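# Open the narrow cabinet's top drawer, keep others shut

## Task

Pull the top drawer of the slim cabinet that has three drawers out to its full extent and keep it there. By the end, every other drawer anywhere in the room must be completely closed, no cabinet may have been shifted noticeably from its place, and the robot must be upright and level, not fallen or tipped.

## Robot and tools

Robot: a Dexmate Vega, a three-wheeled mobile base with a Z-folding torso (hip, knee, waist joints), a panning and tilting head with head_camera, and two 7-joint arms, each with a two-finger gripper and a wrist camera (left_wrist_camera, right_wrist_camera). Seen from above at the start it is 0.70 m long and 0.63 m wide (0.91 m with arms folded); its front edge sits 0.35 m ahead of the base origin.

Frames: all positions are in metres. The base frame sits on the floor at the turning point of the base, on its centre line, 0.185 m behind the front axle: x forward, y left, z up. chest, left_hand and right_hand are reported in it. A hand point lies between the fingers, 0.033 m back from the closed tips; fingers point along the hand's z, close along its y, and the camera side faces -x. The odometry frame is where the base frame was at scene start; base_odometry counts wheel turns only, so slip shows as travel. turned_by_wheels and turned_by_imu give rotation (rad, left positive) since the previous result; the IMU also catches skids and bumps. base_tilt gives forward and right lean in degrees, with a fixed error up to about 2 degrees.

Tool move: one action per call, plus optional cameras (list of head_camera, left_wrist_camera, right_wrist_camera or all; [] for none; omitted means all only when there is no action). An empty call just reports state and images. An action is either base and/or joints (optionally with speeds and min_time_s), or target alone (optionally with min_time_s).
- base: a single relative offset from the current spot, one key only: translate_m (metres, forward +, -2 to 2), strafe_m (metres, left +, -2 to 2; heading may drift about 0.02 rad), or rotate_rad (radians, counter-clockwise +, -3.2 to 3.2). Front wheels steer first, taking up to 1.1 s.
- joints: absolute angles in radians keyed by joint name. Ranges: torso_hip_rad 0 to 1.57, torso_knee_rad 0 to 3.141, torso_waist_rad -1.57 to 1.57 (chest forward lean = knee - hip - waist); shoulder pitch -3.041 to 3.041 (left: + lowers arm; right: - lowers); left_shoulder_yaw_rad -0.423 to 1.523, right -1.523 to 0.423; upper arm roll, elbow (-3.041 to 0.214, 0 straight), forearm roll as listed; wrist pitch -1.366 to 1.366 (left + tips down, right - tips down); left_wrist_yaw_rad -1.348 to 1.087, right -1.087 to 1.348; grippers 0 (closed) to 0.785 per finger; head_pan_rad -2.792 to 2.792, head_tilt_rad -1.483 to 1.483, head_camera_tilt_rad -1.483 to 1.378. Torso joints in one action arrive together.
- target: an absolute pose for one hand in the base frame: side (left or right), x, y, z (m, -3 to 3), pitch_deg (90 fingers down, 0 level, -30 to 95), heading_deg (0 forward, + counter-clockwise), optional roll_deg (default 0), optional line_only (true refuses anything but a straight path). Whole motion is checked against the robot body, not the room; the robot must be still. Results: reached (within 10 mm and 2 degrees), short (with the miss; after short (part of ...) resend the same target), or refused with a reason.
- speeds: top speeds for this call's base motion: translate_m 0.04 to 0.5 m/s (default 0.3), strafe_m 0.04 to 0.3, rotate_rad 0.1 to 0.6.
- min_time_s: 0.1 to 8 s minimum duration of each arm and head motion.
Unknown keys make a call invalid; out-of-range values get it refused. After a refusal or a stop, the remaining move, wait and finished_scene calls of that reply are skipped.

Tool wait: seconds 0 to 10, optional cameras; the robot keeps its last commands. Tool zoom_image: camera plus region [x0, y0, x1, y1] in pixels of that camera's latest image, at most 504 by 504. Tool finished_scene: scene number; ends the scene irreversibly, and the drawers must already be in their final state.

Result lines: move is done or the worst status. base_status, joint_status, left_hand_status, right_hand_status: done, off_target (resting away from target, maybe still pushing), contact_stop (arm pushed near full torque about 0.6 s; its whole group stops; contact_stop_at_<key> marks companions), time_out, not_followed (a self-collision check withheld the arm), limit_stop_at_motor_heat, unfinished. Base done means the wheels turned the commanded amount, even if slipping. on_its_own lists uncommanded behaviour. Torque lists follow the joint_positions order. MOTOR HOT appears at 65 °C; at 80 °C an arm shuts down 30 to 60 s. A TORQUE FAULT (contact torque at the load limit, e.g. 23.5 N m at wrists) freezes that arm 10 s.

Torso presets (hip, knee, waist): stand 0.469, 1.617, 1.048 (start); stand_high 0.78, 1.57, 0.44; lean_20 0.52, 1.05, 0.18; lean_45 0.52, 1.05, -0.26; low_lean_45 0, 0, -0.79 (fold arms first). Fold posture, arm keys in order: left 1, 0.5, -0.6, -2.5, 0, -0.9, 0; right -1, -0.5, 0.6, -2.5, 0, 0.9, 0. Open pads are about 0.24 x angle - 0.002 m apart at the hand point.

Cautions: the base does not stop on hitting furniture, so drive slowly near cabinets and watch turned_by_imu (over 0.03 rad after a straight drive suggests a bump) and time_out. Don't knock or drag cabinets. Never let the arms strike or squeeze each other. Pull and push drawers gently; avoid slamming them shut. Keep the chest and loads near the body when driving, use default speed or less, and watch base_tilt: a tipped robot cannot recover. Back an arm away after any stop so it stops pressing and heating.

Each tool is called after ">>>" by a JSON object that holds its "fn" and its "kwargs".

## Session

>>> {"fn": "move", "kwargs": {"joints": {"head_camera_tilt_rad": 0.35}, "cameras": ["head_camera"]}}

>>> {"fn": "move", "kwargs": {"joints": {"head_pan_rad": -1.5}, "cameras": ["head_camera"]}}

>>> {"fn": "move", "kwargs": {"joints": {"head_pan_rad": 1.5}, "cameras": ["head_camera"]}}

>>> {"fn": "move", "kwargs": {"joints": {"head_pan_rad": 2.6}, "cameras": ["head_camera"]}}

Scene clock: 0.90 s.
Joint torques (N m): left_arm=[5.65 0.56 -0.66 -1.75 -0.07 -1.22 -0.08] | right_arm=[-4.47 -0.72 0.09 -1.72 0.09 2.1 -0.19]
Motor temperatures (°C): left_arm=[31 31 31 26 40 35 41] | right_arm=[29 27 32 31 36 36 33]
move: done
base_odometry: x=+0.000 y=+0.000 heading=+0.000
turned_by_wheels: +0.000
turned_by_imu: +0.000
base_tilt: forward=+0.1 right=+0.7
base_status: not commanded
joint_positions: torso_hip_rad=+0.469 torso_knee_rad=+1.617 torso_waist_rad=+1.048 left_shoulder_pitch_rad=+2.199 left_shoulder_yaw_rad=+0.008 left_upper_arm_roll_rad=-0.009 left_elbow_rad=-1.083 left_forearm_roll_rad=+0.016 left_wrist_pitch_rad=-0.484 left_wrist_yaw_rad=+0.004 left_gripper_rad=+0.005 right_shoulder_pitch_rad=-2.208 right_shoulder_yaw_rad=+0.017 right_upper_arm_roll_rad=-0.013 right_elbow_rad=-1.119 right_forearm_roll_rad=-0.015 right_wrist_pitch_rad=+0.484 right_wrist_yaw_rad=-0.019 right_gripper_rad=+0.005 head_pan_rad=+0.000 head_tilt_rad=+0.000 head_camera_tilt_rad=+0.350
joint_status: all done
chest: x=-0.0111 y=+0.0000 z=+1.4155 quat_wxyz=(+0.999, +0.000, +0.050, +0.000) (m; base frame)
left_hand: x=+0.1637 y=+0.2372 z=+0.6154 quat_wxyz=(+0.407, +0.009, +0.913, +0.007) pitch_deg=+41.9 heading_deg=+0.4 roll_deg=+1.6 back=up (m; base frame)
right_hand: x=+0.1747 y=-0.2171 z=+0.6263 quat_wxyz=(+0.419, +0.002, +0.908, +0.001) pitch_deg=+40.4 heading_deg=+0.0 roll_deg=+0.2 back=up (m; base frame)
pictures: head_camera

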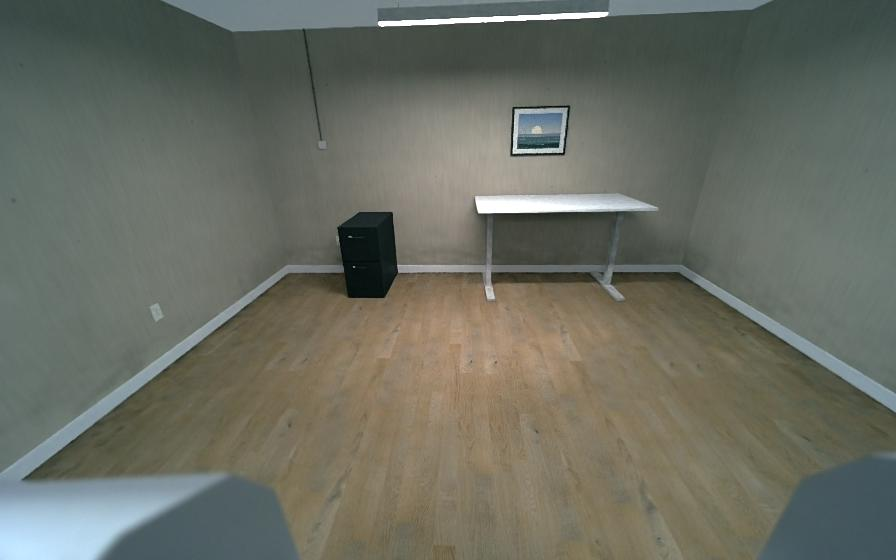

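Scene clock: 2.57 s.
Joint torques (N m): left_arm=[5.66 -0.62 -1.37 -2.66 0.07 -1.6 0.24] | right_arm=[-4.09 -1.57 0.38 -2.29 0.04 3.01 -0.12]
move: done
base_odometry: x=+0.000 y=+0.000 heading=+0.000
turned_by_wheels: +0.000
turned_by_imu: +0.000
base_tilt: forward=+0.0 right=+0.8
base_status: not commanded
joint_positions: torso_hip_rad=+0.469 torso_knee_rad=+1.617 torso_waist_rad=+1.048 left_shoulder_pitch_rad=+2.199 left_shoulder_yaw_rad=+0.008 left_upper_arm_roll_rad=-0.009 left_elbow_rad=-1.083 left_forearm_roll_rad=+0.016 left_wrist_pitch_rad=-0.484 left_wrist_yaw_rad=+0.004 left_gripper_rad=+0.005 right_shoulder_pitch_rad=-2.208 right_shoulder_yaw_rad=+0.017 right_upper_arm_roll_rad=-0.013 right_elbow_rad=-1.119 right_forearm_roll_rad=-0.015 right_wrist_pitch_rad=+0.484 right_wrist_yaw_rad=-0.019 right_gripper_rad=+0.005 head_pan_rad=-1.500 head_tilt_rad=+0.000 head_camera_tilt_rad=+0.350
joint_status: all done
chest: x=-0.0111 y=+0.0000 z=+1.4155 quat_wxyz=(+0.999, +0.000, +0.050, +0.000) (m; base frame)
left_hand: x=+0.1637 y=+0.2372 z=+0.6154 quat_wxyz=(+0.407, +0.009, +0.913, +0.007) pitch_deg=+41.9 heading_deg=+0.4 roll_deg=+1.6 back=up (m; base frame)
right_hand: x=+0.1747 y=-0.2171 z=+0.6263 quat_wxyz=(+0.419, +0.002, +0.908, +0.001) pitch_deg=+40.4 heading_deg=+0.0 roll_deg=+0.2 back=up (m; base frame)
pictures: head_camera

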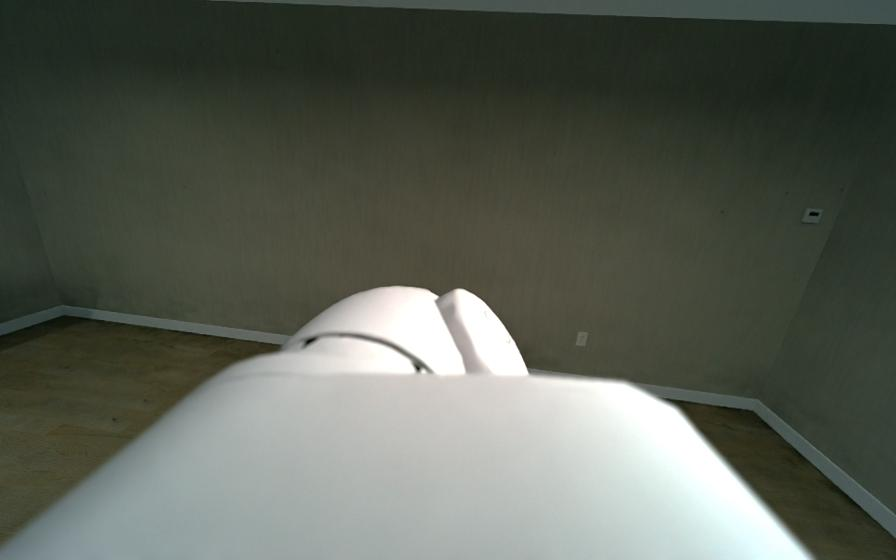

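Scene clock: 5.23 s.
Joint torques (N m): left_arm=[5.94 -0.19 -1.06 -1.63 -0.1 -1.56 -0.15] | right_arm=[-4.52 -0.69 0.36 -1.93 -0.09 2.01 -0.03]
move: done
base_odometry: x=+0.000 y=+0.000 heading=+0.000
turned_by_wheels: +0.000
turned_by_imu: +0.000
base_tilt: forward=+0.1 right=+0.8
base_status: not commanded
joint_positions: torso_hip_rad=+0.469 torso_knee_rad=+1.617 torso_waist_rad=+1.048 left_shoulder_pitch_rad=+2.199 left_shoulder_yaw_rad=+0.008 left_upper_arm_roll_rad=-0.009 left_elbow_rad=-1.083 left_forearm_roll_rad=+0.016 left_wrist_pitch_rad=-0.484 left_wrist_yaw_rad=+0.004 left_gripper_rad=+0.005 right_shoulder_pitch_rad=-2.208 right_shoulder_yaw_rad=+0.017 right_upper_arm_roll_rad=-0.013 right_elbow_rad=-1.119 right_forearm_roll_rad=-0.015 right_wrist_pitch_rad=+0.484 right_wrist_yaw_rad=-0.019 right_gripper_rad=+0.005 head_pan_rad=+1.500 head_tilt_rad=+0.000 head_camera_tilt_rad=+0.350
joint_status: all done
chest: x=-0.0111 y=+0.0000 z=+1.4155 quat_wxyz=(+0.999, +0.000, +0.050, +0.000) (m; base frame)
left_hand: x=+0.1637 y=+0.2372 z=+0.6154 quat_wxyz=(+0.407, +0.009, +0.913, +0.007) pitch_deg=+41.9 heading_deg=+0.4 roll_deg=+1.6 back=up (m; base frame)
right_hand: x=+0.1747 y=-0.2171 z=+0.6263 quat_wxyz=(+0.419, +0.002, +0.908, +0.001) pitch_deg=+40.4 heading_deg=+0.0 roll_deg=+0.2 back=up (m; base frame)
pictures: head_camera

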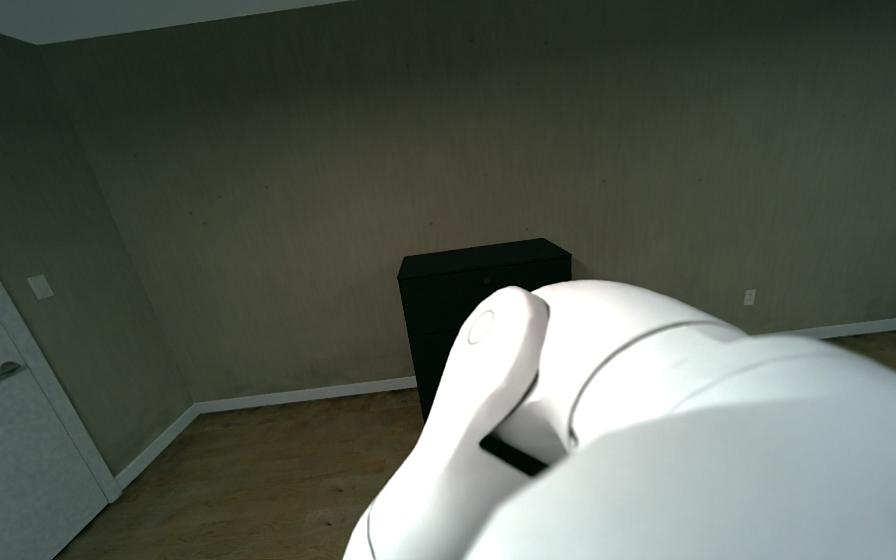

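Scene clock: 6.63 s.
Joint torques (N m): left_arm=[5.57 -0.37 -0.81 -1.77 -0.09 -1.95 -0.12] | right_arm=[-3.5 -1.06 0.21 -2.17 0.06 2.22 0.09]
move: done
base_odometry: x=+0.000 y=+0.000 heading=+0.000
turned_by_wheels: +0.000
turned_by_imu: +0.000
base_tilt: forward=+0.1 right=+0.8
base_status: not commanded
joint_positions: torso_hip_rad=+0.469 torso_knee_rad=+1.617 torso_waist_rad=+1.048 left_shoulder_pitch_rad=+2.199 left_shoulder_yaw_rad=+0.008 left_upper_arm_roll_rad=-0.009 left_elbow_rad=-1.083 left_forearm_roll_rad=+0.016 left_wrist_pitch_rad=-0.484 left_wrist_yaw_rad=+0.004 left_gripper_rad=+0.005 right_shoulder_pitch_rad=-2.208 right_shoulder_yaw_rad=+0.017 right_upper_arm_roll_rad=-0.013 right_elbow_rad=-1.119 right_forearm_roll_rad=-0.015 right_wrist_pitch_rad=+0.484 right_wrist_yaw_rad=-0.019 right_gripper_rad=+0.005 head_pan_rad=+2.600 head_tilt_rad=+0.000 head_camera_tilt_rad=+0.350
joint_status: all done
chest: x=-0.0111 y=+0.0000 z=+1.4155 quat_wxyz=(+0.999, +0.000, +0.050, +0.000) (m; base frame)
left_hand: x=+0.1637 y=+0.2372 z=+0.6154 quat_wxyz=(+0.407, +0.009, +0.913, +0.007) pitch_deg=+41.9 heading_deg=+0.4 roll_deg=+1.6 back=up (m; base frame)
right_hand: x=+0.1747 y=-0.2171 z=+0.6263 quat_wxyz=(+0.419, +0.002, +0.908, +0.001) pitch_deg=+40.4 heading_deg=+0.0 roll_deg=+0.2 back=up (m; base frame)
pictures: head_camera

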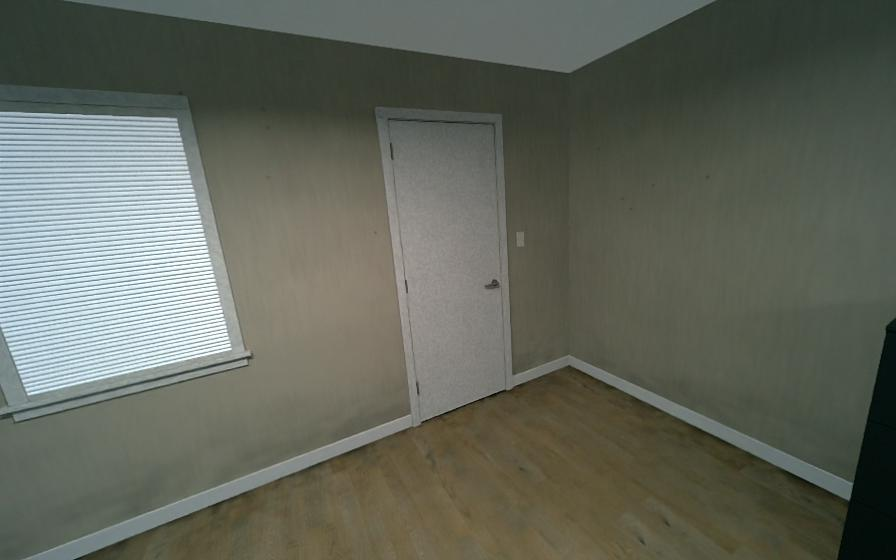

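>>> {"fn": "move", "kwargs": {"joints": {"head_pan_rad": -2.6}, "cameras": ["head_camera"]}}

>>> {"fn": "move", "kwargs": {"joints": {"head_pan_rad": 0.9}, "cameras": ["head_camera"]}}

Scene clock: 10.97 s.
Joint torques (N m): left_arm=[5.22 -0.16 -0.36 -1.74 0 -1.53 -0.02] | right_arm=[-5.65 -0.57 0.02 -2.78 0.18 2.13 -0.34]
move: done
base_odometry: x=+0.000 y=+0.000 heading=+0.000
turned_by_wheels: +0.000
turned_by_imu: +0.000
base_tilt: forward=+0.0 right=+0.7
base_status: not commanded
joint_positions: torso_hip_rad=+0.469 torso_knee_rad=+1.617 torso_waist_rad=+1.048 left_shoulder_pitch_rad=+2.199 left_shoulder_yaw_rad=+0.008 left_upper_arm_roll_rad=-0.009 left_elbow_rad=-1.083 left_forearm_roll_rad=+0.016 left_wrist_pitch_rad=-0.484 left_wrist_yaw_rad=+0.004 left_gripper_rad=+0.005 right_shoulder_pitch_rad=-2.208 right_shoulder_yaw_rad=+0.017 right_upper_arm_roll_rad=-0.013 right_elbow_rad=-1.119 right_forearm_roll_rad=-0.015 right_wrist_pitch_rad=+0.484 right_wrist_yaw_rad=-0.019 right_gripper_rad=+0.005 head_pan_rad=-2.600 head_tilt_rad=+0.000 head_camera_tilt_rad=+0.350
joint_status: all done
chest: x=-0.0111 y=+0.0000 z=+1.4155 quat_wxyz=(+0.999, +0.000, +0.050, +0.000) (m; base frame)
left_hand: x=+0.1637 y=+0.2372 z=+0.6154 quat_wxyz=(+0.407, +0.009, +0.913, +0.007) pitch_deg=+41.9 heading_deg=+0.4 roll_deg=+1.6 back=up (m; base frame)
right_hand: x=+0.1747 y=-0.2171 z=+0.6263 quat_wxyz=(+0.419, +0.002, +0.908, +0.001) pitch_deg=+40.4 heading_deg=+0.0 roll_deg=+0.2 back=up (m; base frame)
pictures: head_camera

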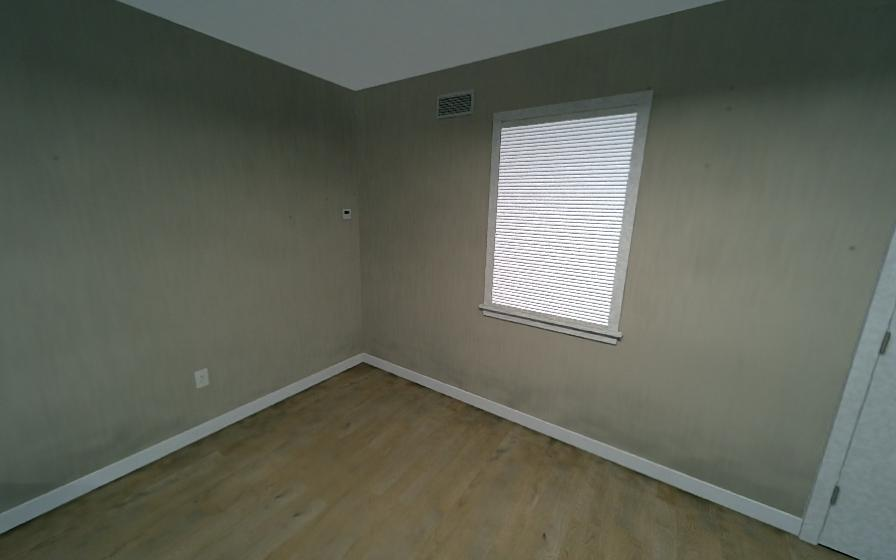

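Scene clock: 13.97 s.
Joint torques (N m): left_arm=[5.32 -0.04 -1.07 -1.77 0.06 -1.96 0.02] | right_arm=[-5.77 -0.89 0.11 -2.32 0.12 2.11 -0.03]
move: done
base_odometry: x=+0.000 y=+0.000 heading=+0.000
turned_by_wheels: +0.000
turned_by_imu: +0.000
base_tilt: forward=+0.1 right=+0.7
base_status: not commanded
joint_positions: torso_hip_rad=+0.469 torso_knee_rad=+1.617 torso_waist_rad=+1.048 left_shoulder_pitch_rad=+2.199 left_shoulder_yaw_rad=+0.008 left_upper_arm_roll_rad=-0.009 left_elbow_rad=-1.083 left_forearm_roll_rad=+0.016 left_wrist_pitch_rad=-0.484 left_wrist_yaw_rad=+0.004 left_gripper_rad=+0.005 right_shoulder_pitch_rad=-2.208 right_shoulder_yaw_rad=+0.017 right_upper_arm_roll_rad=-0.013 right_elbow_rad=-1.119 right_forearm_roll_rad=-0.015 right_wrist_pitch_rad=+0.484 right_wrist_yaw_rad=-0.019 right_gripper_rad=+0.005 head_pan_rad=+0.900 head_tilt_rad=+0.000 head_camera_tilt_rad=+0.350
joint_status: all done
chest: x=-0.0111 y=+0.0000 z=+1.4155 quat_wxyz=(+0.999, +0.000, +0.050, +0.000) (m; base frame)
left_hand: x=+0.1637 y=+0.2372 z=+0.6154 quat_wxyz=(+0.407, +0.009, +0.913, +0.007) pitch_deg=+41.9 heading_deg=+0.4 roll_deg=+1.6 back=up (m; base frame)
right_hand: x=+0.1747 y=-0.2171 z=+0.6263 quat_wxyz=(+0.419, +0.002, +0.908, +0.001) pitch_deg=+40.4 heading_deg=+0.0 roll_deg=+0.2 back=up (m; base frame)
pictures: head_camera

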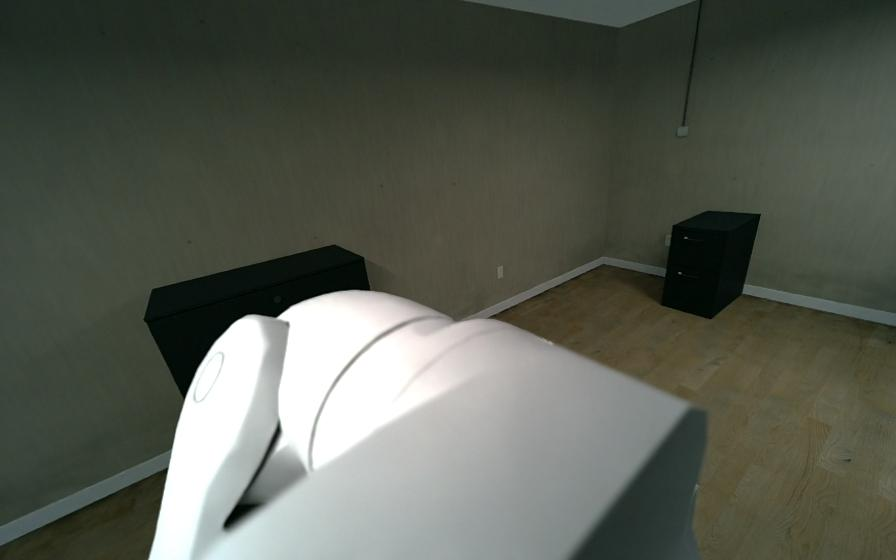

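>>> {"fn": "move", "kwargs": {"base": {"rotate_rad": -1.58}, "joints": {"head_pan_rad": 0, "head_camera_tilt_rad": 0.5, "left_shoulder_pitch_rad": 1.072, "left_shoulder_yaw_rad": 0.04, "left_upper_arm_roll_rad": 0.184, "left_elbow_rad": -0.968, "left_forearm_roll_rad": -1.709, "left_wrist_pitch_rad": -0.129, "left_wrist_yaw_rad": -0.577, "right_shoulder_pitch_rad": -2.075, "right_shoulder_yaw_rad": -0.08, "right_upper_arm_roll_rad": 0.076, "right_elbow_rad": -1.811, "right_forearm_roll_rad": 0.153, "right_wrist_pitch_rad": 0.804, "right_wrist_yaw_rad": 0.08}, "cameras": ["head_camera"]}}

Scene clock: 22.07 s.
Joint torques (N m): left_arm=[-28.13 0.81 1.08 -7.95 0.46 0.34 -1.37] | right_arm=[13.15 -4.25 5.7 -6.85 0.54 2.95 0.2]
move: done
base_odometry: x=+0.002 y=+0.001 heading=-1.584
turned_by_wheels: -1.584
turned_by_imu: -1.576
base_tilt: forward=+0.0 right=+0.8
base_status: done
joint_positions: torso_hip_rad=+0.469 torso_knee_rad=+1.617 torso_waist_rad=+1.048 left_shoulder_pitch_rad=+1.075 left_shoulder_yaw_rad=+0.040 left_upper_arm_roll_rad=+0.183 left_elbow_rad=-0.968 left_forearm_roll_rad=-1.705 left_wrist_pitch_rad=-0.130 left_wrist_yaw_rad=-0.575 left_gripper_rad=+0.005 right_shoulder_pitch_rad=-2.075 right_shoulder_yaw_rad=-0.080 right_upper_arm_roll_rad=+0.076 right_elbow_rad=-1.811 right_forearm_roll_rad=+0.153 right_wrist_pitch_rad=+0.804 right_wrist_yaw_rad=+0.080 right_gripper_rad=+0.005 head_pan_rad=+0.000 head_tilt_rad=+0.000 head_camera_tilt_rad=+0.500
joint_status: all done
chest: x=-0.0111 y=+0.0000 z=+1.4155 quat_wxyz=(+0.999, +0.000, +0.050, +0.000) (m; base frame)
left_hand: x=+0.7808 y=+0.2006 z=+1.1451 quat_wxyz=(+0.582, -0.403, +0.404, -0.580) pitch_deg=-20.4 heading_deg=+0.0 roll_deg=-89.8 (m; base frame)
right_hand: x=+0.4419 y=-0.2793 z=+1.1522 quat_wxyz=(+0.846, +0.000, +0.533, +0.001) pitch_deg=-25.6 heading_deg=+0.1 roll_deg=+0.0 back=up (m; base frame)
pictures: head_camera

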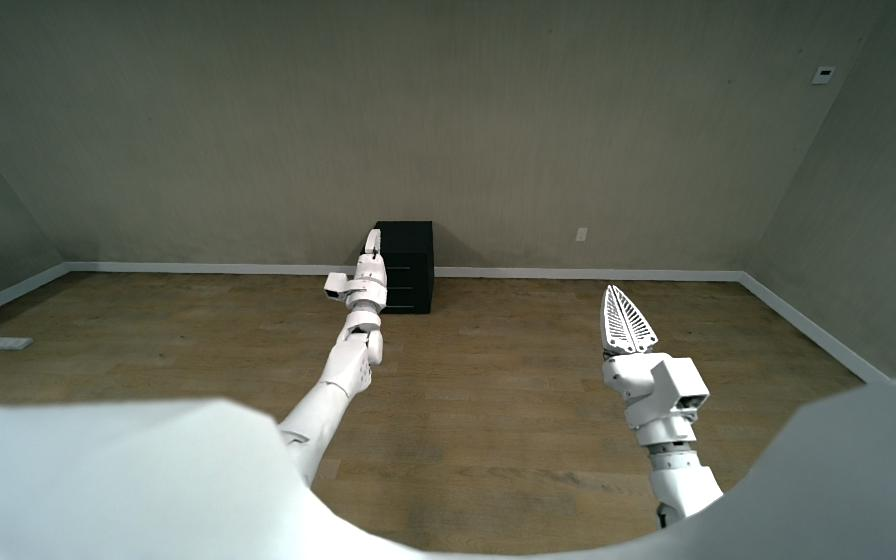

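>>> {"fn": "zoom_image", "kwargs": {"camera": "head_camera", "region": [340, 210, 480, 330]}}

>>> {"fn": "zoom_image", "kwargs": {"camera": "head_camera", "region": [50, 250, 150, 290]}}

>>> {"fn": "zoom_image", "kwargs": {"camera": "head_camera", "region": [660, 260, 760, 300]}}

Scaled by 3.600 from the camera's 896x560 image, which has a finer 960x600 frame.

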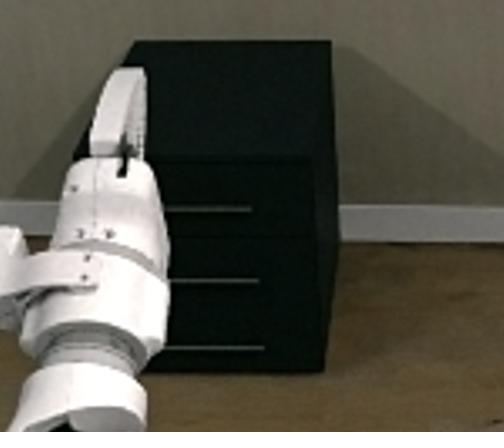

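Scaled by 5.040 from the camera's 896x560 image, which has a finer 960x600 frame.

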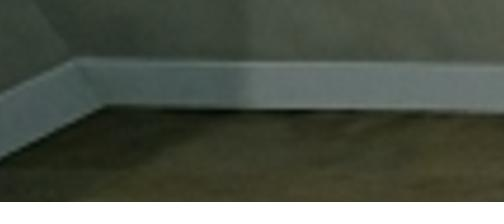

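Scaled by 5.040 from the camera's 896x560 image, which has a finer 960x600 frame.

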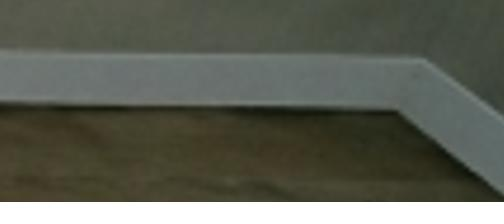

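>>> {"fn": "zoom_image", "kwargs": {"camera": "head_camera", "region": [730, 270, 890, 400]}}

>>> {"fn": "zoom_image", "kwargs": {"camera": "head_camera", "region": [0, 250, 100, 320]}}

Scaled by 3.150 from the camera's 896x560 image, which has a finer 960x600 frame.

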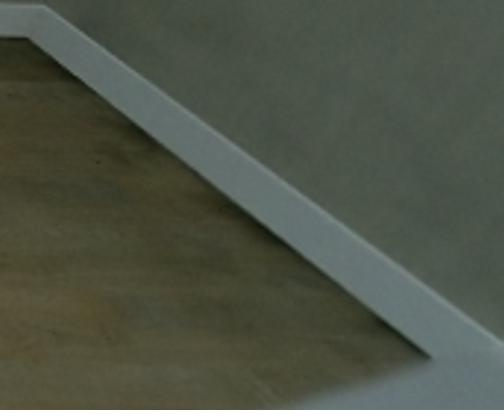

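Scaled by 5.040 from the camera's 896x560 image, which has a finer 960x600 frame.

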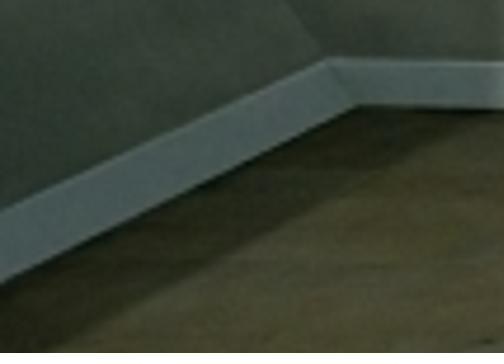

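>>> {"fn": "move", "kwargs": {"base": {"strafe_m": 0.19}, "joints": {"torso_hip_rad": 0.0, "torso_knee_rad": 0.5, "torso_waist_rad": -0.1, "left_gripper_rad": 0.35}, "cameras": ["head_camera"]}}

Scene clock: 30.57 s.
Joint torques (N m): left_arm=[-16.38 0.35 1.22 -4.53 0.41 -0.12 -1.63] | right_arm=[2.67 -2.89 5.01 -5.86 0.19 2.13 0.28]
move: done
base_odometry: x=+0.191 y=-0.001 heading=-1.580
turned_by_wheels: +0.005
turned_by_imu: +0.002
base_tilt: forward=+0.0 right=+0.7
base_status: done
joint_positions: torso_hip_rad=+0.001 torso_knee_rad=+0.500 torso_waist_rad=-0.100 left_shoulder_pitch_rad=+1.072 left_shoulder_yaw_rad=+0.040 left_upper_arm_roll_rad=+0.184 left_elbow_rad=-0.968 left_forearm_roll_rad=-1.709 left_wrist_pitch_rad=-0.129 left_wrist_yaw_rad=-0.577 left_gripper_rad=+0.350 right_shoulder_pitch_rad=-2.075 right_shoulder_yaw_rad=-0.080 right_upper_arm_roll_rad=+0.076 right_elbow_rad=-1.811 right_forearm_roll_rad=+0.153 right_wrist_pitch_rad=+0.804 right_wrist_yaw_rad=+0.080 right_gripper_rad=+0.005 head_pan_rad=+0.000 head_tilt_rad=+0.000 head_camera_tilt_rad=+0.500
joint_status: all done
chest: x=+0.0527 y=+0.0000 z=+1.0669 quat_wxyz=(+0.955, +0.000, +0.295, +0.000) (m; base frame)
left_hand: x=+0.6201 y=+0.2007 z=+0.4520 quat_wxyz=(+0.464, -0.534, +0.534, -0.464) pitch_deg=+8.0 heading_deg=+0.0 roll_deg=-90.0 (m; base frame)
right_hand: x=+0.3244 y=-0.2794 z=+0.6189 quat_wxyz=(+0.688, +0.000, +0.726, +0.001) pitch_deg=+3.0 heading_deg=+0.1 roll_deg=+0.0 back=up (m; base frame)
pictures: head_camera

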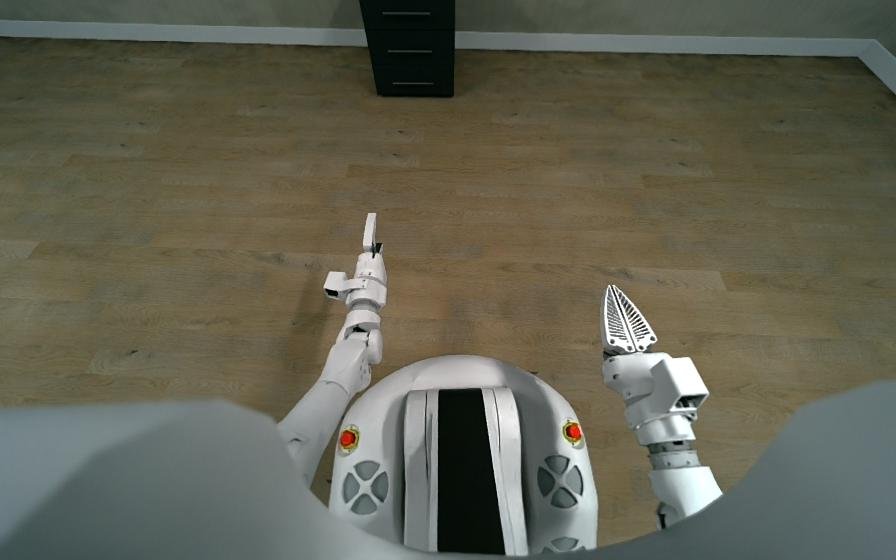

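>>> {"fn": "zoom_image", "kwargs": {"camera": "head_camera", "region": [340, 0, 480, 110]}}

>>> {"fn": "zoom_image", "kwargs": {"camera": "head_camera", "region": [0, 0, 140, 110]}}

>>> {"fn": "zoom_image", "kwargs": {"camera": "head_camera", "region": [756, 0, 896, 110]}}

Scaled by 3.600 from the camera's 896x560 image, which has a finer 960x600 frame.

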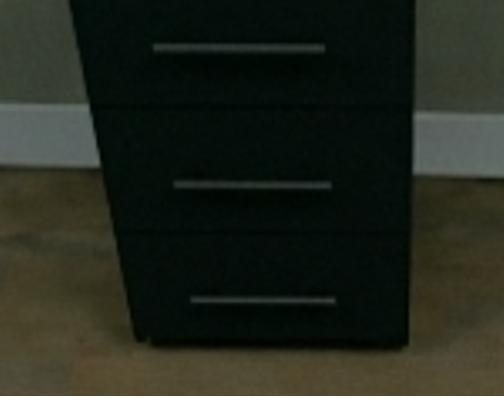

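Scaled by 3.600 from the camera's 896x560 image, which has a finer 960x600 frame.

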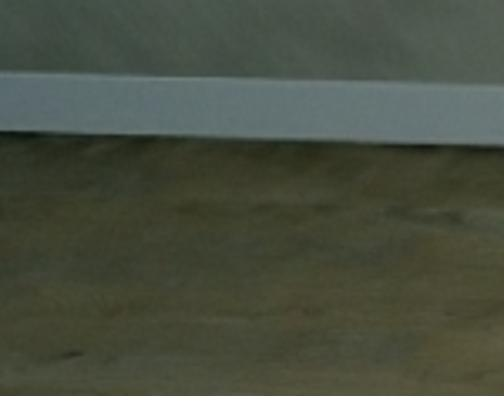

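Scaled by 3.600 from the camera's 896x560 image, which has a finer 960x600 frame.

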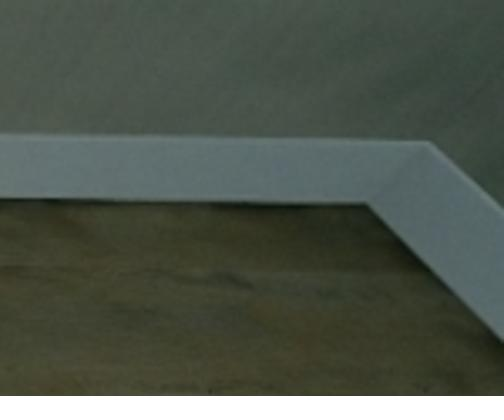

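>>> {"fn": "move", "kwargs": {"base": {"rotate_rad": -0.018}}}

>>> {"fn": "move", "kwargs": {"base": {"translate_m": 1.0}, "speeds": {"translate_m": 0.5}, "cameras": ["head_camera", "left_wrist_camera"]}}

Scene clock: 32.57 s.
Joint torques (N m): left_arm=[-13.97 0.07 0.48 -4.08 0.48 0.01 -1.54] | right_arm=[1.84 -2.51 4.99 -5.39 0.37 2.12 0.13]
move: done
base_odometry: x=+0.191 y=-0.001 heading=-1.597
turned_by_wheels: -0.018
turned_by_imu: -0.018
base_tilt: forward=+0.0 right=+0.7
base_status: done
joint_positions: torso_hip_rad=+0.001 torso_knee_rad=+0.500 torso_waist_rad=-0.100 left_shoulder_pitch_rad=+1.072 left_shoulder_yaw_rad=+0.040 left_upper_arm_roll_rad=+0.184 left_elbow_rad=-0.968 left_forearm_roll_rad=-1.709 left_wrist_pitch_rad=-0.129 left_wrist_yaw_rad=-0.577 left_gripper_rad=+0.350 right_shoulder_pitch_rad=-2.075 right_shoulder_yaw_rad=-0.080 right_upper_arm_roll_rad=+0.076 right_elbow_rad=-1.811 right_forearm_roll_rad=+0.153 right_wrist_pitch_rad=+0.804 right_wrist_yaw_rad=+0.080 right_gripper_rad=+0.005 head_pan_rad=+0.000 head_tilt_rad=+0.000 head_camera_tilt_rad=+0.500
joint_status: not commanded
chest: x=+0.0527 y=+0.0000 z=+1.0669 quat_wxyz=(+0.955, +0.000, +0.295, +0.000) (m; base frame)
left_hand: x=+0.6201 y=+0.2007 z=+0.4520 quat_wxyz=(+0.464, -0.534, +0.534, -0.464) pitch_deg=+8.0 heading_deg=+0.0 roll_deg=-90.0 (m; base frame)
right_hand: x=+0.3244 y=-0.2794 z=+0.6189 quat_wxyz=(+0.688, +0.000, +0.726, +0.001) pitch_deg=+3.0 heading_deg=+0.1 roll_deg=+0.0 back=up (m; base frame)
pictures: none

Scene clock: 37.03 s.
Joint torques (N m): left_arm=[-13.33 0.83 1.23 -5.23 0.3 -0.03 -1.3] | right_arm=[1.98 -2.8 5.03 -6.32 0.39 3.3 0.16]
move: done
base_odometry: x=+0.165 y=-1.001 heading=-1.598
turned_by_wheels: -0.001
turned_by_imu: -0.003
base_tilt: forward=+0.0 right=+0.8
base_status: done
joint_positions: torso_hip_rad=+0.001 torso_knee_rad=+0.500 torso_waist_rad=-0.100 left_shoulder_pitch_rad=+1.072 left_shoulder_yaw_rad=+0.040 left_upper_arm_roll_rad=+0.184 left_elbow_rad=-0.968 left_forearm_roll_rad=-1.709 left_wrist_pitch_rad=-0.129 left_wrist_yaw_rad=-0.577 left_gripper_rad=+0.350 right_shoulder_pitch_rad=-2.075 right_shoulder_yaw_rad=-0.080 right_upper_arm_roll_rad=+0.076 right_elbow_rad=-1.811 right_forearm_roll_rad=+0.153 right_wrist_pitch_rad=+0.804 right_wrist_yaw_rad=+0.080 right_gripper_rad=+0.005 head_pan_rad=+0.000 head_tilt_rad=+0.000 head_camera_tilt_rad=+0.500
joint_status: not commanded
chest: x=+0.0528 y=+0.0000 z=+1.0669 quat_wxyz=(+0.955, +0.000, +0.295, +0.000) (m; base frame)
left_hand: x=+0.6201 y=+0.2006 z=+0.4520 quat_wxyz=(+0.464, -0.534, +0.534, -0.464) pitch_deg=+8.0 heading_deg=+0.0 roll_deg=-90.0 (m; base frame)
right_hand: x=+0.3244 y=-0.2793 z=+0.6189 quat_wxyz=(+0.688, +0.000, +0.726, +0.001) pitch_deg=+3.0 heading_deg=+0.1 roll_deg=+0.0 back=up (m; base frame)
pictures: head_camera, left_wrist_camera

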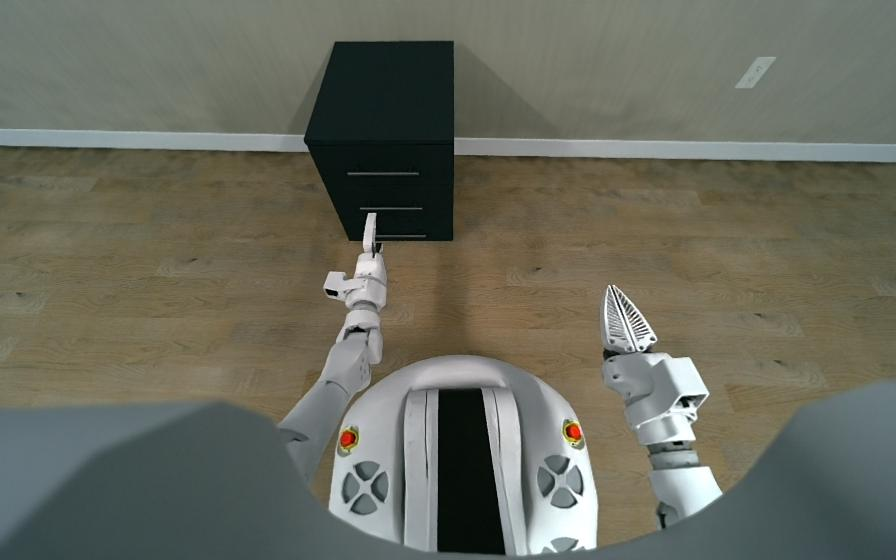

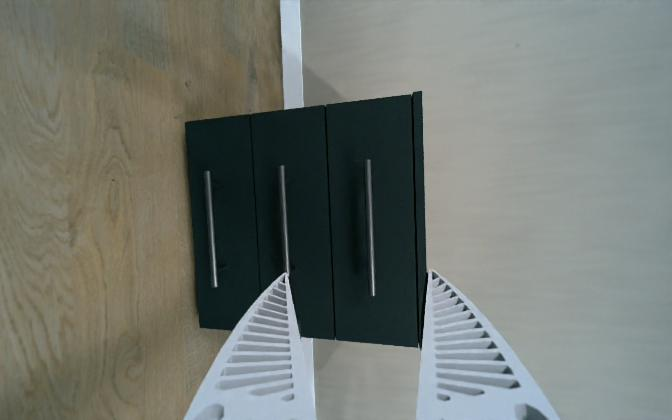

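>>> {"fn": "move", "kwargs": {"target": {"side": "left", "x": 0.62, "y": 0.206, "z": 0.443, "pitch_deg": 8, "heading_deg": 0, "roll_deg": 90, "line_only": true}}}

>>> {"fn": "move", "kwargs": {"base": {"translate_m": 0.17}, "cameras": ["head_camera", "left_wrist_camera"]}}

Scene clock: 39.10 s.
Joint torques (N m): left_arm=[-16.54 1.45 -4.35 -4.3 0.34 0.64 -1.33] | right_arm=[1.55 -3.17 5.04 -6.46 0.26 2.43 0.21]
move: done
base_odometry: x=+0.165 y=-1.001 heading=-1.598
turned_by_wheels: +0.000
turned_by_imu: +0.000
base_tilt: forward=+0.1 right=+0.8
base_status: not commanded
joint_positions: torso_hip_rad=+0.001 torso_knee_rad=+0.500 torso_waist_rad=-0.100 left_shoulder_pitch_rad=+1.040 left_shoulder_yaw_rad=+0.042 left_upper_arm_roll_rad=+0.180 left_elbow_rad=-0.892 left_forearm_roll_rad=-1.717 left_wrist_pitch_rad=-0.113 left_wrist_yaw_rad=-0.619 left_gripper_rad=+0.350 right_shoulder_pitch_rad=-2.075 right_shoulder_yaw_rad=-0.080 right_upper_arm_roll_rad=+0.076 right_elbow_rad=-1.811 right_forearm_roll_rad=+0.153 right_wrist_pitch_rad=+0.804 right_wrist_yaw_rad=+0.080 right_gripper_rad=+0.005 head_pan_rad=+0.000 head_tilt_rad=+0.000 head_camera_tilt_rad=+0.500
joint_status: not commanded
chest: x=+0.0528 y=+0.0000 z=+1.0669 quat_wxyz=(+0.955, +0.000, +0.295, +0.000) (m; base frame)
left_hand: x=+0.6198 y=+0.2055 z=+0.4432 quat_wxyz=(+0.464, -0.534, +0.534, -0.464) pitch_deg=+8.0 heading_deg=+0.0 roll_deg=+90.0 (m; base frame)
left_hand_status: reached (straight line, planned for 0.6 s): 1 mm and 0.0 deg off.
right_hand: x=+0.3244 y=-0.2793 z=+0.6189 quat_wxyz=(+0.688, +0.000, +0.726, +0.001) pitch_deg=+3.0 heading_deg=+0.1 roll_deg=+0.0 back=up (m; base frame)
pictures: none

Scene clock: 41.13 s.
Joint torques (N m): left_arm=[-15.29 2.35 -4.49 -3.99 0.45 0.42 -1.25] | right_arm=[0.95 -2.75 4.7 -5.72 0.35 2.33 0.03]
move: done
base_odometry: x=+0.160 y=-1.171 heading=-1.599
turned_by_wheels: -0.001
turned_by_imu: -0.001
base_tilt: forward=+0.1 right=+0.7
base_status: done
joint_positions: torso_hip_rad=+0.001 torso_knee_rad=+0.500 torso_waist_rad=-0.100 left_shoulder_pitch_rad=+1.039 left_shoulder_yaw_rad=+0.042 left_upper_arm_roll_rad=+0.180 left_elbow_rad=-0.889 left_forearm_roll_rad=-1.718 left_wrist_pitch_rad=-0.112 left_wrist_yaw_rad=-0.621 left_gripper_rad=+0.350 right_shoulder_pitch_rad=-2.075 right_shoulder_yaw_rad=-0.080 right_upper_arm_roll_rad=+0.076 right_elbow_rad=-1.811 right_forearm_roll_rad=+0.153 right_wrist_pitch_rad=+0.804 right_wrist_yaw_rad=+0.080 right_gripper_rad=+0.005 head_pan_rad=+0.000 head_tilt_rad=+0.000 head_camera_tilt_rad=+0.500
joint_status: not commanded
chest: x=+0.0528 y=+0.0000 z=+1.0669 quat_wxyz=(+0.955, +0.000, +0.295, +0.000) (m; base frame)
left_hand: x=+0.6198 y=+0.2058 z=+0.4428 quat_wxyz=(+0.464, -0.534, +0.534, -0.464) pitch_deg=+8.0 heading_deg=+0.0 roll_deg=+90.0 (m; base frame)
right_hand: x=+0.3244 y=-0.2793 z=+0.6189 quat_wxyz=(+0.688, +0.000, +0.726, +0.001) pitch_deg=+3.0 heading_deg=+0.1 roll_deg=+0.0 back=up (m; base frame)
pictures: head_camera, left_wrist_camera

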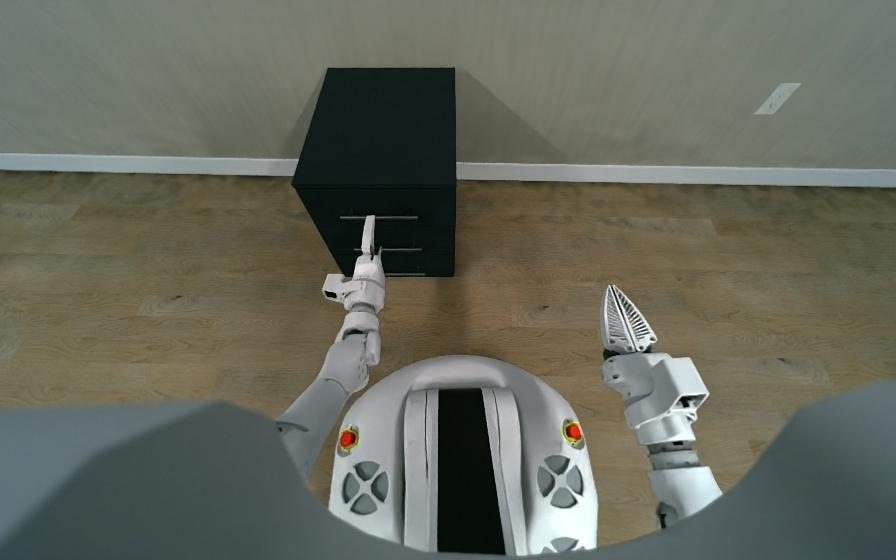

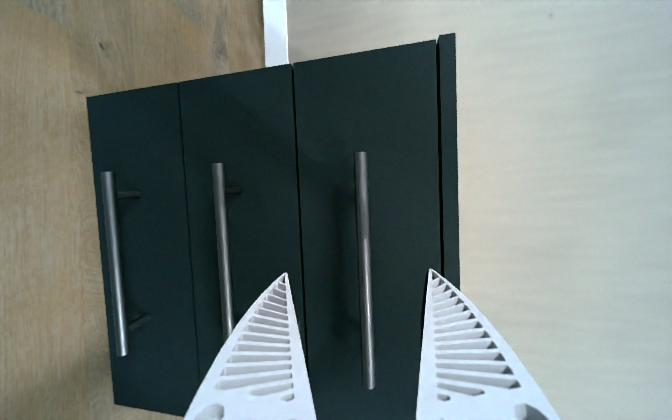

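>>> {"fn": "move", "kwargs": {"base": {"translate_m": 0.07}, "speeds": {"translate_m": 0.1}, "cameras": ["head_camera", "left_wrist_camera"]}}

Scene clock: 43.07 s.
Joint torques (N m): left_arm=[-14.18 2.76 -3.71 -6.72 0.58 -0.33 -1.39] | right_arm=[2.31 -3.07 4.96 -5.38 0.36 2.8 0.21]
move: done
base_odometry: x=+0.158 y=-1.240 heading=-1.600
turned_by_wheels: -0.001
turned_by_imu: -0.001
base_tilt: forward=+0.1 right=+0.8
base_status: done
joint_positions: torso_hip_rad=+0.001 torso_knee_rad=+0.500 torso_waist_rad=-0.100 left_shoulder_pitch_rad=+1.039 left_shoulder_yaw_rad=+0.042 left_upper_arm_roll_rad=+0.180 left_elbow_rad=-0.889 left_forearm_roll_rad=-1.718 left_wrist_pitch_rad=-0.112 left_wrist_yaw_rad=-0.621 left_gripper_rad=+0.350 right_shoulder_pitch_rad=-2.075 right_shoulder_yaw_rad=-0.080 right_upper_arm_roll_rad=+0.076 right_elbow_rad=-1.811 right_forearm_roll_rad=+0.153 right_wrist_pitch_rad=+0.804 right_wrist_yaw_rad=+0.080 right_gripper_rad=+0.005 head_pan_rad=+0.000 head_tilt_rad=+0.000 head_camera_tilt_rad=+0.500
joint_status: not commanded
chest: x=+0.0528 y=+0.0000 z=+1.0669 quat_wxyz=(+0.955, +0.000, +0.295, +0.000) (m; base frame)
left_hand: x=+0.6198 y=+0.2058 z=+0.4428 quat_wxyz=(+0.464, -0.534, +0.534, -0.464) pitch_deg=+8.0 heading_deg=+0.0 roll_deg=+90.0 (m; base frame)
right_hand: x=+0.3244 y=-0.2793 z=+0.6189 quat_wxyz=(+0.688, +0.000, +0.726, +0.001) pitch_deg=+3.0 heading_deg=+0.1 roll_deg=+0.0 back=up (m; base frame)
pictures: head_camera, left_wrist_camera

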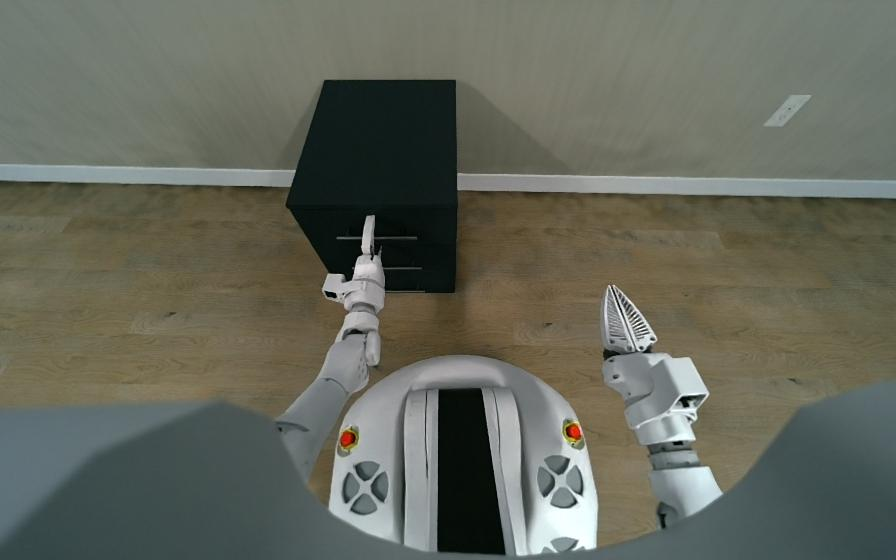

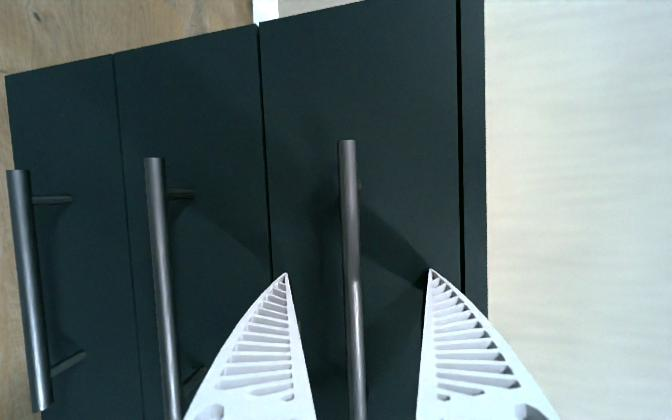

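>>> {"fn": "move", "kwargs": {"joints": {"left_gripper_rad": 0.0}}}

>>> {"fn": "move", "kwargs": {"base": {"translate_m": -0.3}, "speeds": {"translate_m": 0.12}, "cameras": ["head_camera"]}}

Scene clock: 44.23 s.
Joint torques (N m): left_arm=[-15.03 2.45 -5.05 -5.93 0.41 -0.05 -2.1] | right_arm=[1.19 -2.52 4.92 -5.58 0.17 2.46 0.17]
move: done
base_odometry: x=+0.158 y=-1.240 heading=-1.600
turned_by_wheels: +0.000
turned_by_imu: +0.000
base_tilt: forward=+0.1 right=+0.7
base_status: not commanded
joint_positions: torso_hip_rad=+0.001 torso_knee_rad=+0.500 torso_waist_rad=-0.100 left_shoulder_pitch_rad=+1.039 left_shoulder_yaw_rad=+0.042 left_upper_arm_roll_rad=+0.180 left_elbow_rad=-0.888 left_forearm_roll_rad=-1.718 left_wrist_pitch_rad=-0.112 left_wrist_yaw_rad=-0.621 left_gripper_rad=+0.000 right_shoulder_pitch_rad=-2.075 right_shoulder_yaw_rad=-0.080 right_upper_arm_roll_rad=+0.076 right_elbow_rad=-1.811 right_forearm_roll_rad=+0.153 right_wrist_pitch_rad=+0.804 right_wrist_yaw_rad=+0.080 right_gripper_rad=+0.005 head_pan_rad=+0.000 head_tilt_rad=+0.000 head_camera_tilt_rad=+0.500
joint_status: all done
chest: x=+0.0528 y=+0.0000 z=+1.0669 quat_wxyz=(+0.955, +0.000, +0.295, +0.000) (m; base frame)
left_hand: x=+0.6198 y=+0.2058 z=+0.4426 quat_wxyz=(+0.464, -0.534, +0.534, -0.464) pitch_deg=+8.1 heading_deg=+0.0 roll_deg=+90.0 (m; base frame)
right_hand: x=+0.3244 y=-0.2793 z=+0.6189 quat_wxyz=(+0.688, +0.000, +0.726, +0.001) pitch_deg=+3.0 heading_deg=+0.1 roll_deg=+0.0 back=up (m; base frame)
pictures: none

Scene clock: 47.60 s.
Joint torques (N m): left_arm=[-12.99 -3.19 1.73 -9.3 2.41 2.17 -2.39] | right_arm=[1.92 -1.78 4.7 -4.83 0.41 2.93 0.19]
move: done
base_odometry: x=+0.167 y=-0.941 heading=-1.600
turned_by_wheels: -0.001
turned_by_imu: +0.000
base_tilt: forward=+0.1 right=+0.7
base_status: done
joint_positions: torso_hip_rad=+0.001 torso_knee_rad=+0.500 torso_waist_rad=-0.100 left_shoulder_pitch_rad=+1.038 left_shoulder_yaw_rad=+0.043 left_upper_arm_roll_rad=+0.179 left_elbow_rad=-0.888 left_forearm_roll_rad=-1.718 left_wrist_pitch_rad=-0.113 left_wrist_yaw_rad=-0.621 left_gripper_rad=+0.000 right_shoulder_pitch_rad=-2.075 right_shoulder_yaw_rad=-0.080 right_upper_arm_roll_rad=+0.076 right_elbow_rad=-1.811 right_forearm_roll_rad=+0.153 right_wrist_pitch_rad=+0.804 right_wrist_yaw_rad=+0.080 right_gripper_rad=+0.005 head_pan_rad=+0.000 head_tilt_rad=+0.000 head_camera_tilt_rad=+0.500
joint_status: not commanded
chest: x=+0.0528 y=+0.0000 z=+1.0669 quat_wxyz=(+0.955, +0.000, +0.295, +0.000) (m; base frame)
left_hand: x=+0.6198 y=+0.2066 z=+0.4425 quat_wxyz=(+0.464, -0.534, +0.534, -0.463) pitch_deg=+8.1 heading_deg=+0.1 roll_deg=-90.0 (m; base frame)
right_hand: x=+0.3244 y=-0.2793 z=+0.6189 quat_wxyz=(+0.688, +0.000, +0.726, +0.001) pitch_deg=+3.0 heading_deg=+0.1 roll_deg=+0.0 back=up (m; base frame)
pictures: head_camera

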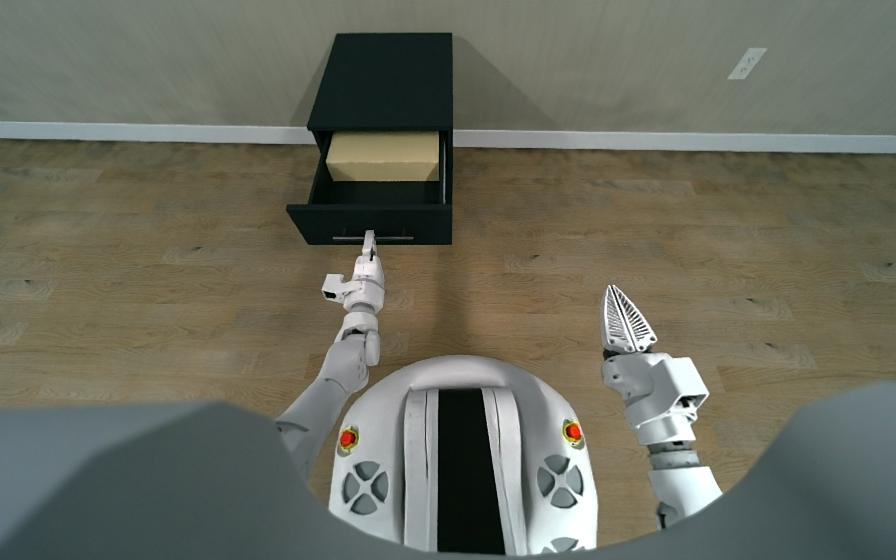

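>>> {"fn": "move", "kwargs": {"base": {"translate_m": -0.07}, "speeds": {"translate_m": 0.06}, "cameras": ["head_camera"]}}

>>> {"fn": "move", "kwargs": {"base": {"translate_m": -0.03}, "speeds": {"translate_m": 0.05}, "cameras": ["head_camera", "left_wrist_camera"]}}

Scene clock: 49.60 s.
Joint torques (N m): left_arm=[-13.63 -4.86 3.07 -7.73 2.9 3.13 -2.22] | right_arm=[1.32 -2.53 5.26 -5.8 0.36 3.11 0.28]
move: done
base_odometry: x=+0.169 y=-0.871 heading=-1.601
turned_by_wheels: -0.001
turned_by_imu: -0.001
base_tilt: forward=+0.1 right=+0.8
base_status: done
joint_positions: torso_hip_rad=+0.001 torso_knee_rad=+0.500 torso_waist_rad=-0.100 left_shoulder_pitch_rad=+1.038 left_shoulder_yaw_rad=+0.043 left_upper_arm_roll_rad=+0.179 left_elbow_rad=-0.888 left_forearm_roll_rad=-1.718 left_wrist_pitch_rad=-0.113 left_wrist_yaw_rad=-0.621 left_gripper_rad=+0.000 right_shoulder_pitch_rad=-2.075 right_shoulder_yaw_rad=-0.080 right_upper_arm_roll_rad=+0.076 right_elbow_rad=-1.811 right_forearm_roll_rad=+0.153 right_wrist_pitch_rad=+0.804 right_wrist_yaw_rad=+0.080 right_gripper_rad=+0.005 head_pan_rad=+0.000 head_tilt_rad=+0.000 head_camera_tilt_rad=+0.500
joint_status: not commanded
chest: x=+0.0528 y=+0.0000 z=+1.0669 quat_wxyz=(+0.955, +0.000, +0.295, +0.000) (m; base frame)
left_hand: x=+0.6198 y=+0.2067 z=+0.4425 quat_wxyz=(+0.464, -0.534, +0.534, -0.463) pitch_deg=+8.1 heading_deg=+0.1 roll_deg=-90.0 (m; base frame)
right_hand: x=+0.3244 y=-0.2793 z=+0.6189 quat_wxyz=(+0.688, +0.000, +0.726, +0.001) pitch_deg=+3.0 heading_deg=+0.1 roll_deg=+0.0 back=up (m; base frame)
pictures: head_camera

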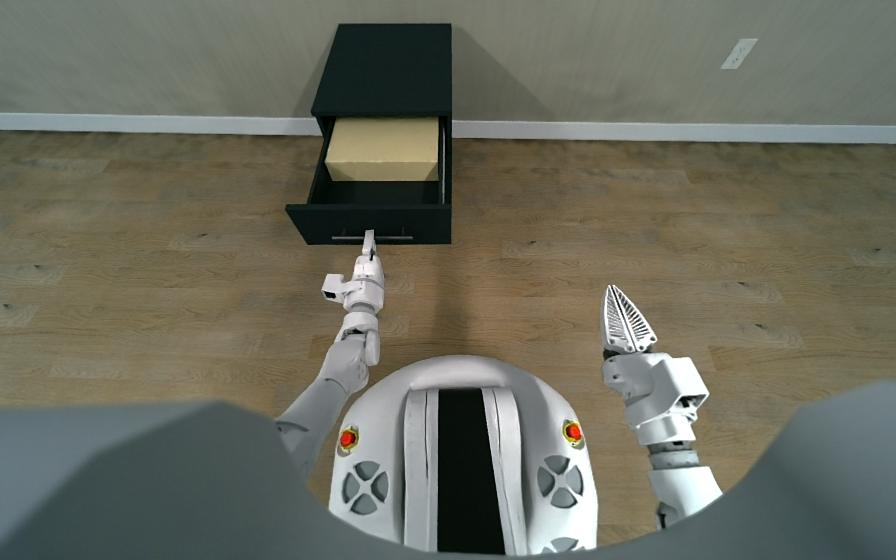

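Scene clock: 50.83 s.
Joint torques (N m): left_arm=[-11.29 -3.85 2.95 -4.99 1.04 1.58 -1.07] | right_arm=[0.82 -3.77 5.29 -5.84 0.32 2.33 -0.01]
move: done
base_odometry: x=+0.170 y=-0.841 heading=-1.602
turned_by_wheels: -0.001
turned_by_imu: -0.001
base_tilt: forward=+0.0 right=+0.8
base_status: done
joint_positions: torso_hip_rad=+0.001 torso_knee_rad=+0.500 torso_waist_rad=-0.100 left_shoulder_pitch_rad=+1.038 left_shoulder_yaw_rad=+0.043 left_upper_arm_roll_rad=+0.179 left_elbow_rad=-0.888 left_forearm_roll_rad=-1.718 left_wrist_pitch_rad=-0.112 left_wrist_yaw_rad=-0.621 left_gripper_rad=+0.000 right_shoulder_pitch_rad=-2.075 right_shoulder_yaw_rad=-0.080 right_upper_arm_roll_rad=+0.076 right_elbow_rad=-1.811 right_forearm_roll_rad=+0.153 right_wrist_pitch_rad=+0.804 right_wrist_yaw_rad=+0.080 right_gripper_rad=+0.005 head_pan_rad=+0.000 head_tilt_rad=+0.000 head_camera_tilt_rad=+0.500
joint_status: not commanded
chest: x=+0.0527 y=+0.0000 z=+1.0669 quat_wxyz=(+0.955, +0.000, +0.295, +0.000) (m; base frame)
left_hand: x=+0.6199 y=+0.2064 z=+0.4428 quat_wxyz=(+0.464, -0.534, +0.534, -0.464) pitch_deg=+8.0 heading_deg=+0.0 roll_deg=-90.0 (m; base frame)
right_hand: x=+0.3244 y=-0.2793 z=+0.6189 quat_wxyz=(+0.688, +0.000, +0.726, +0.001) pitch_deg=+3.0 heading_deg=+0.1 roll_deg=+0.0 back=up (m; base frame)
pictures: head_camera, left_wrist_camera

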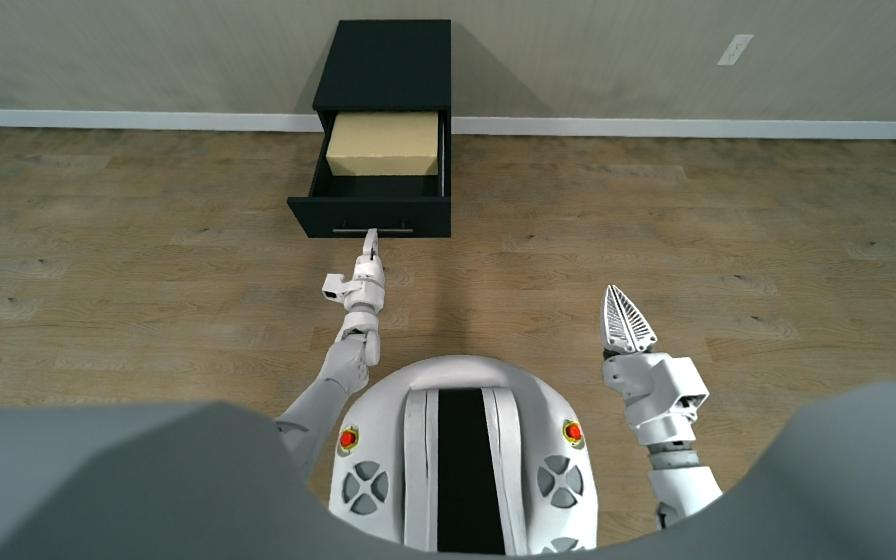

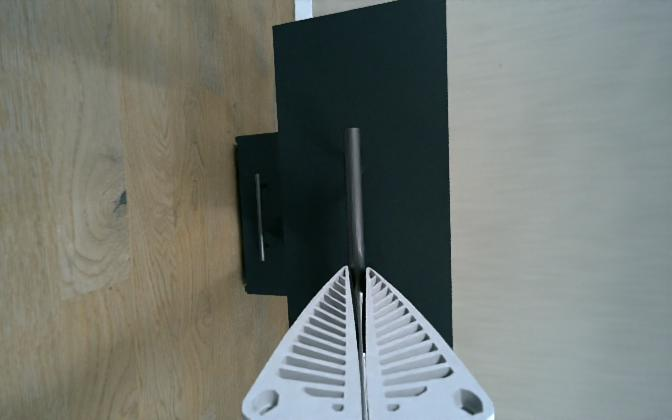

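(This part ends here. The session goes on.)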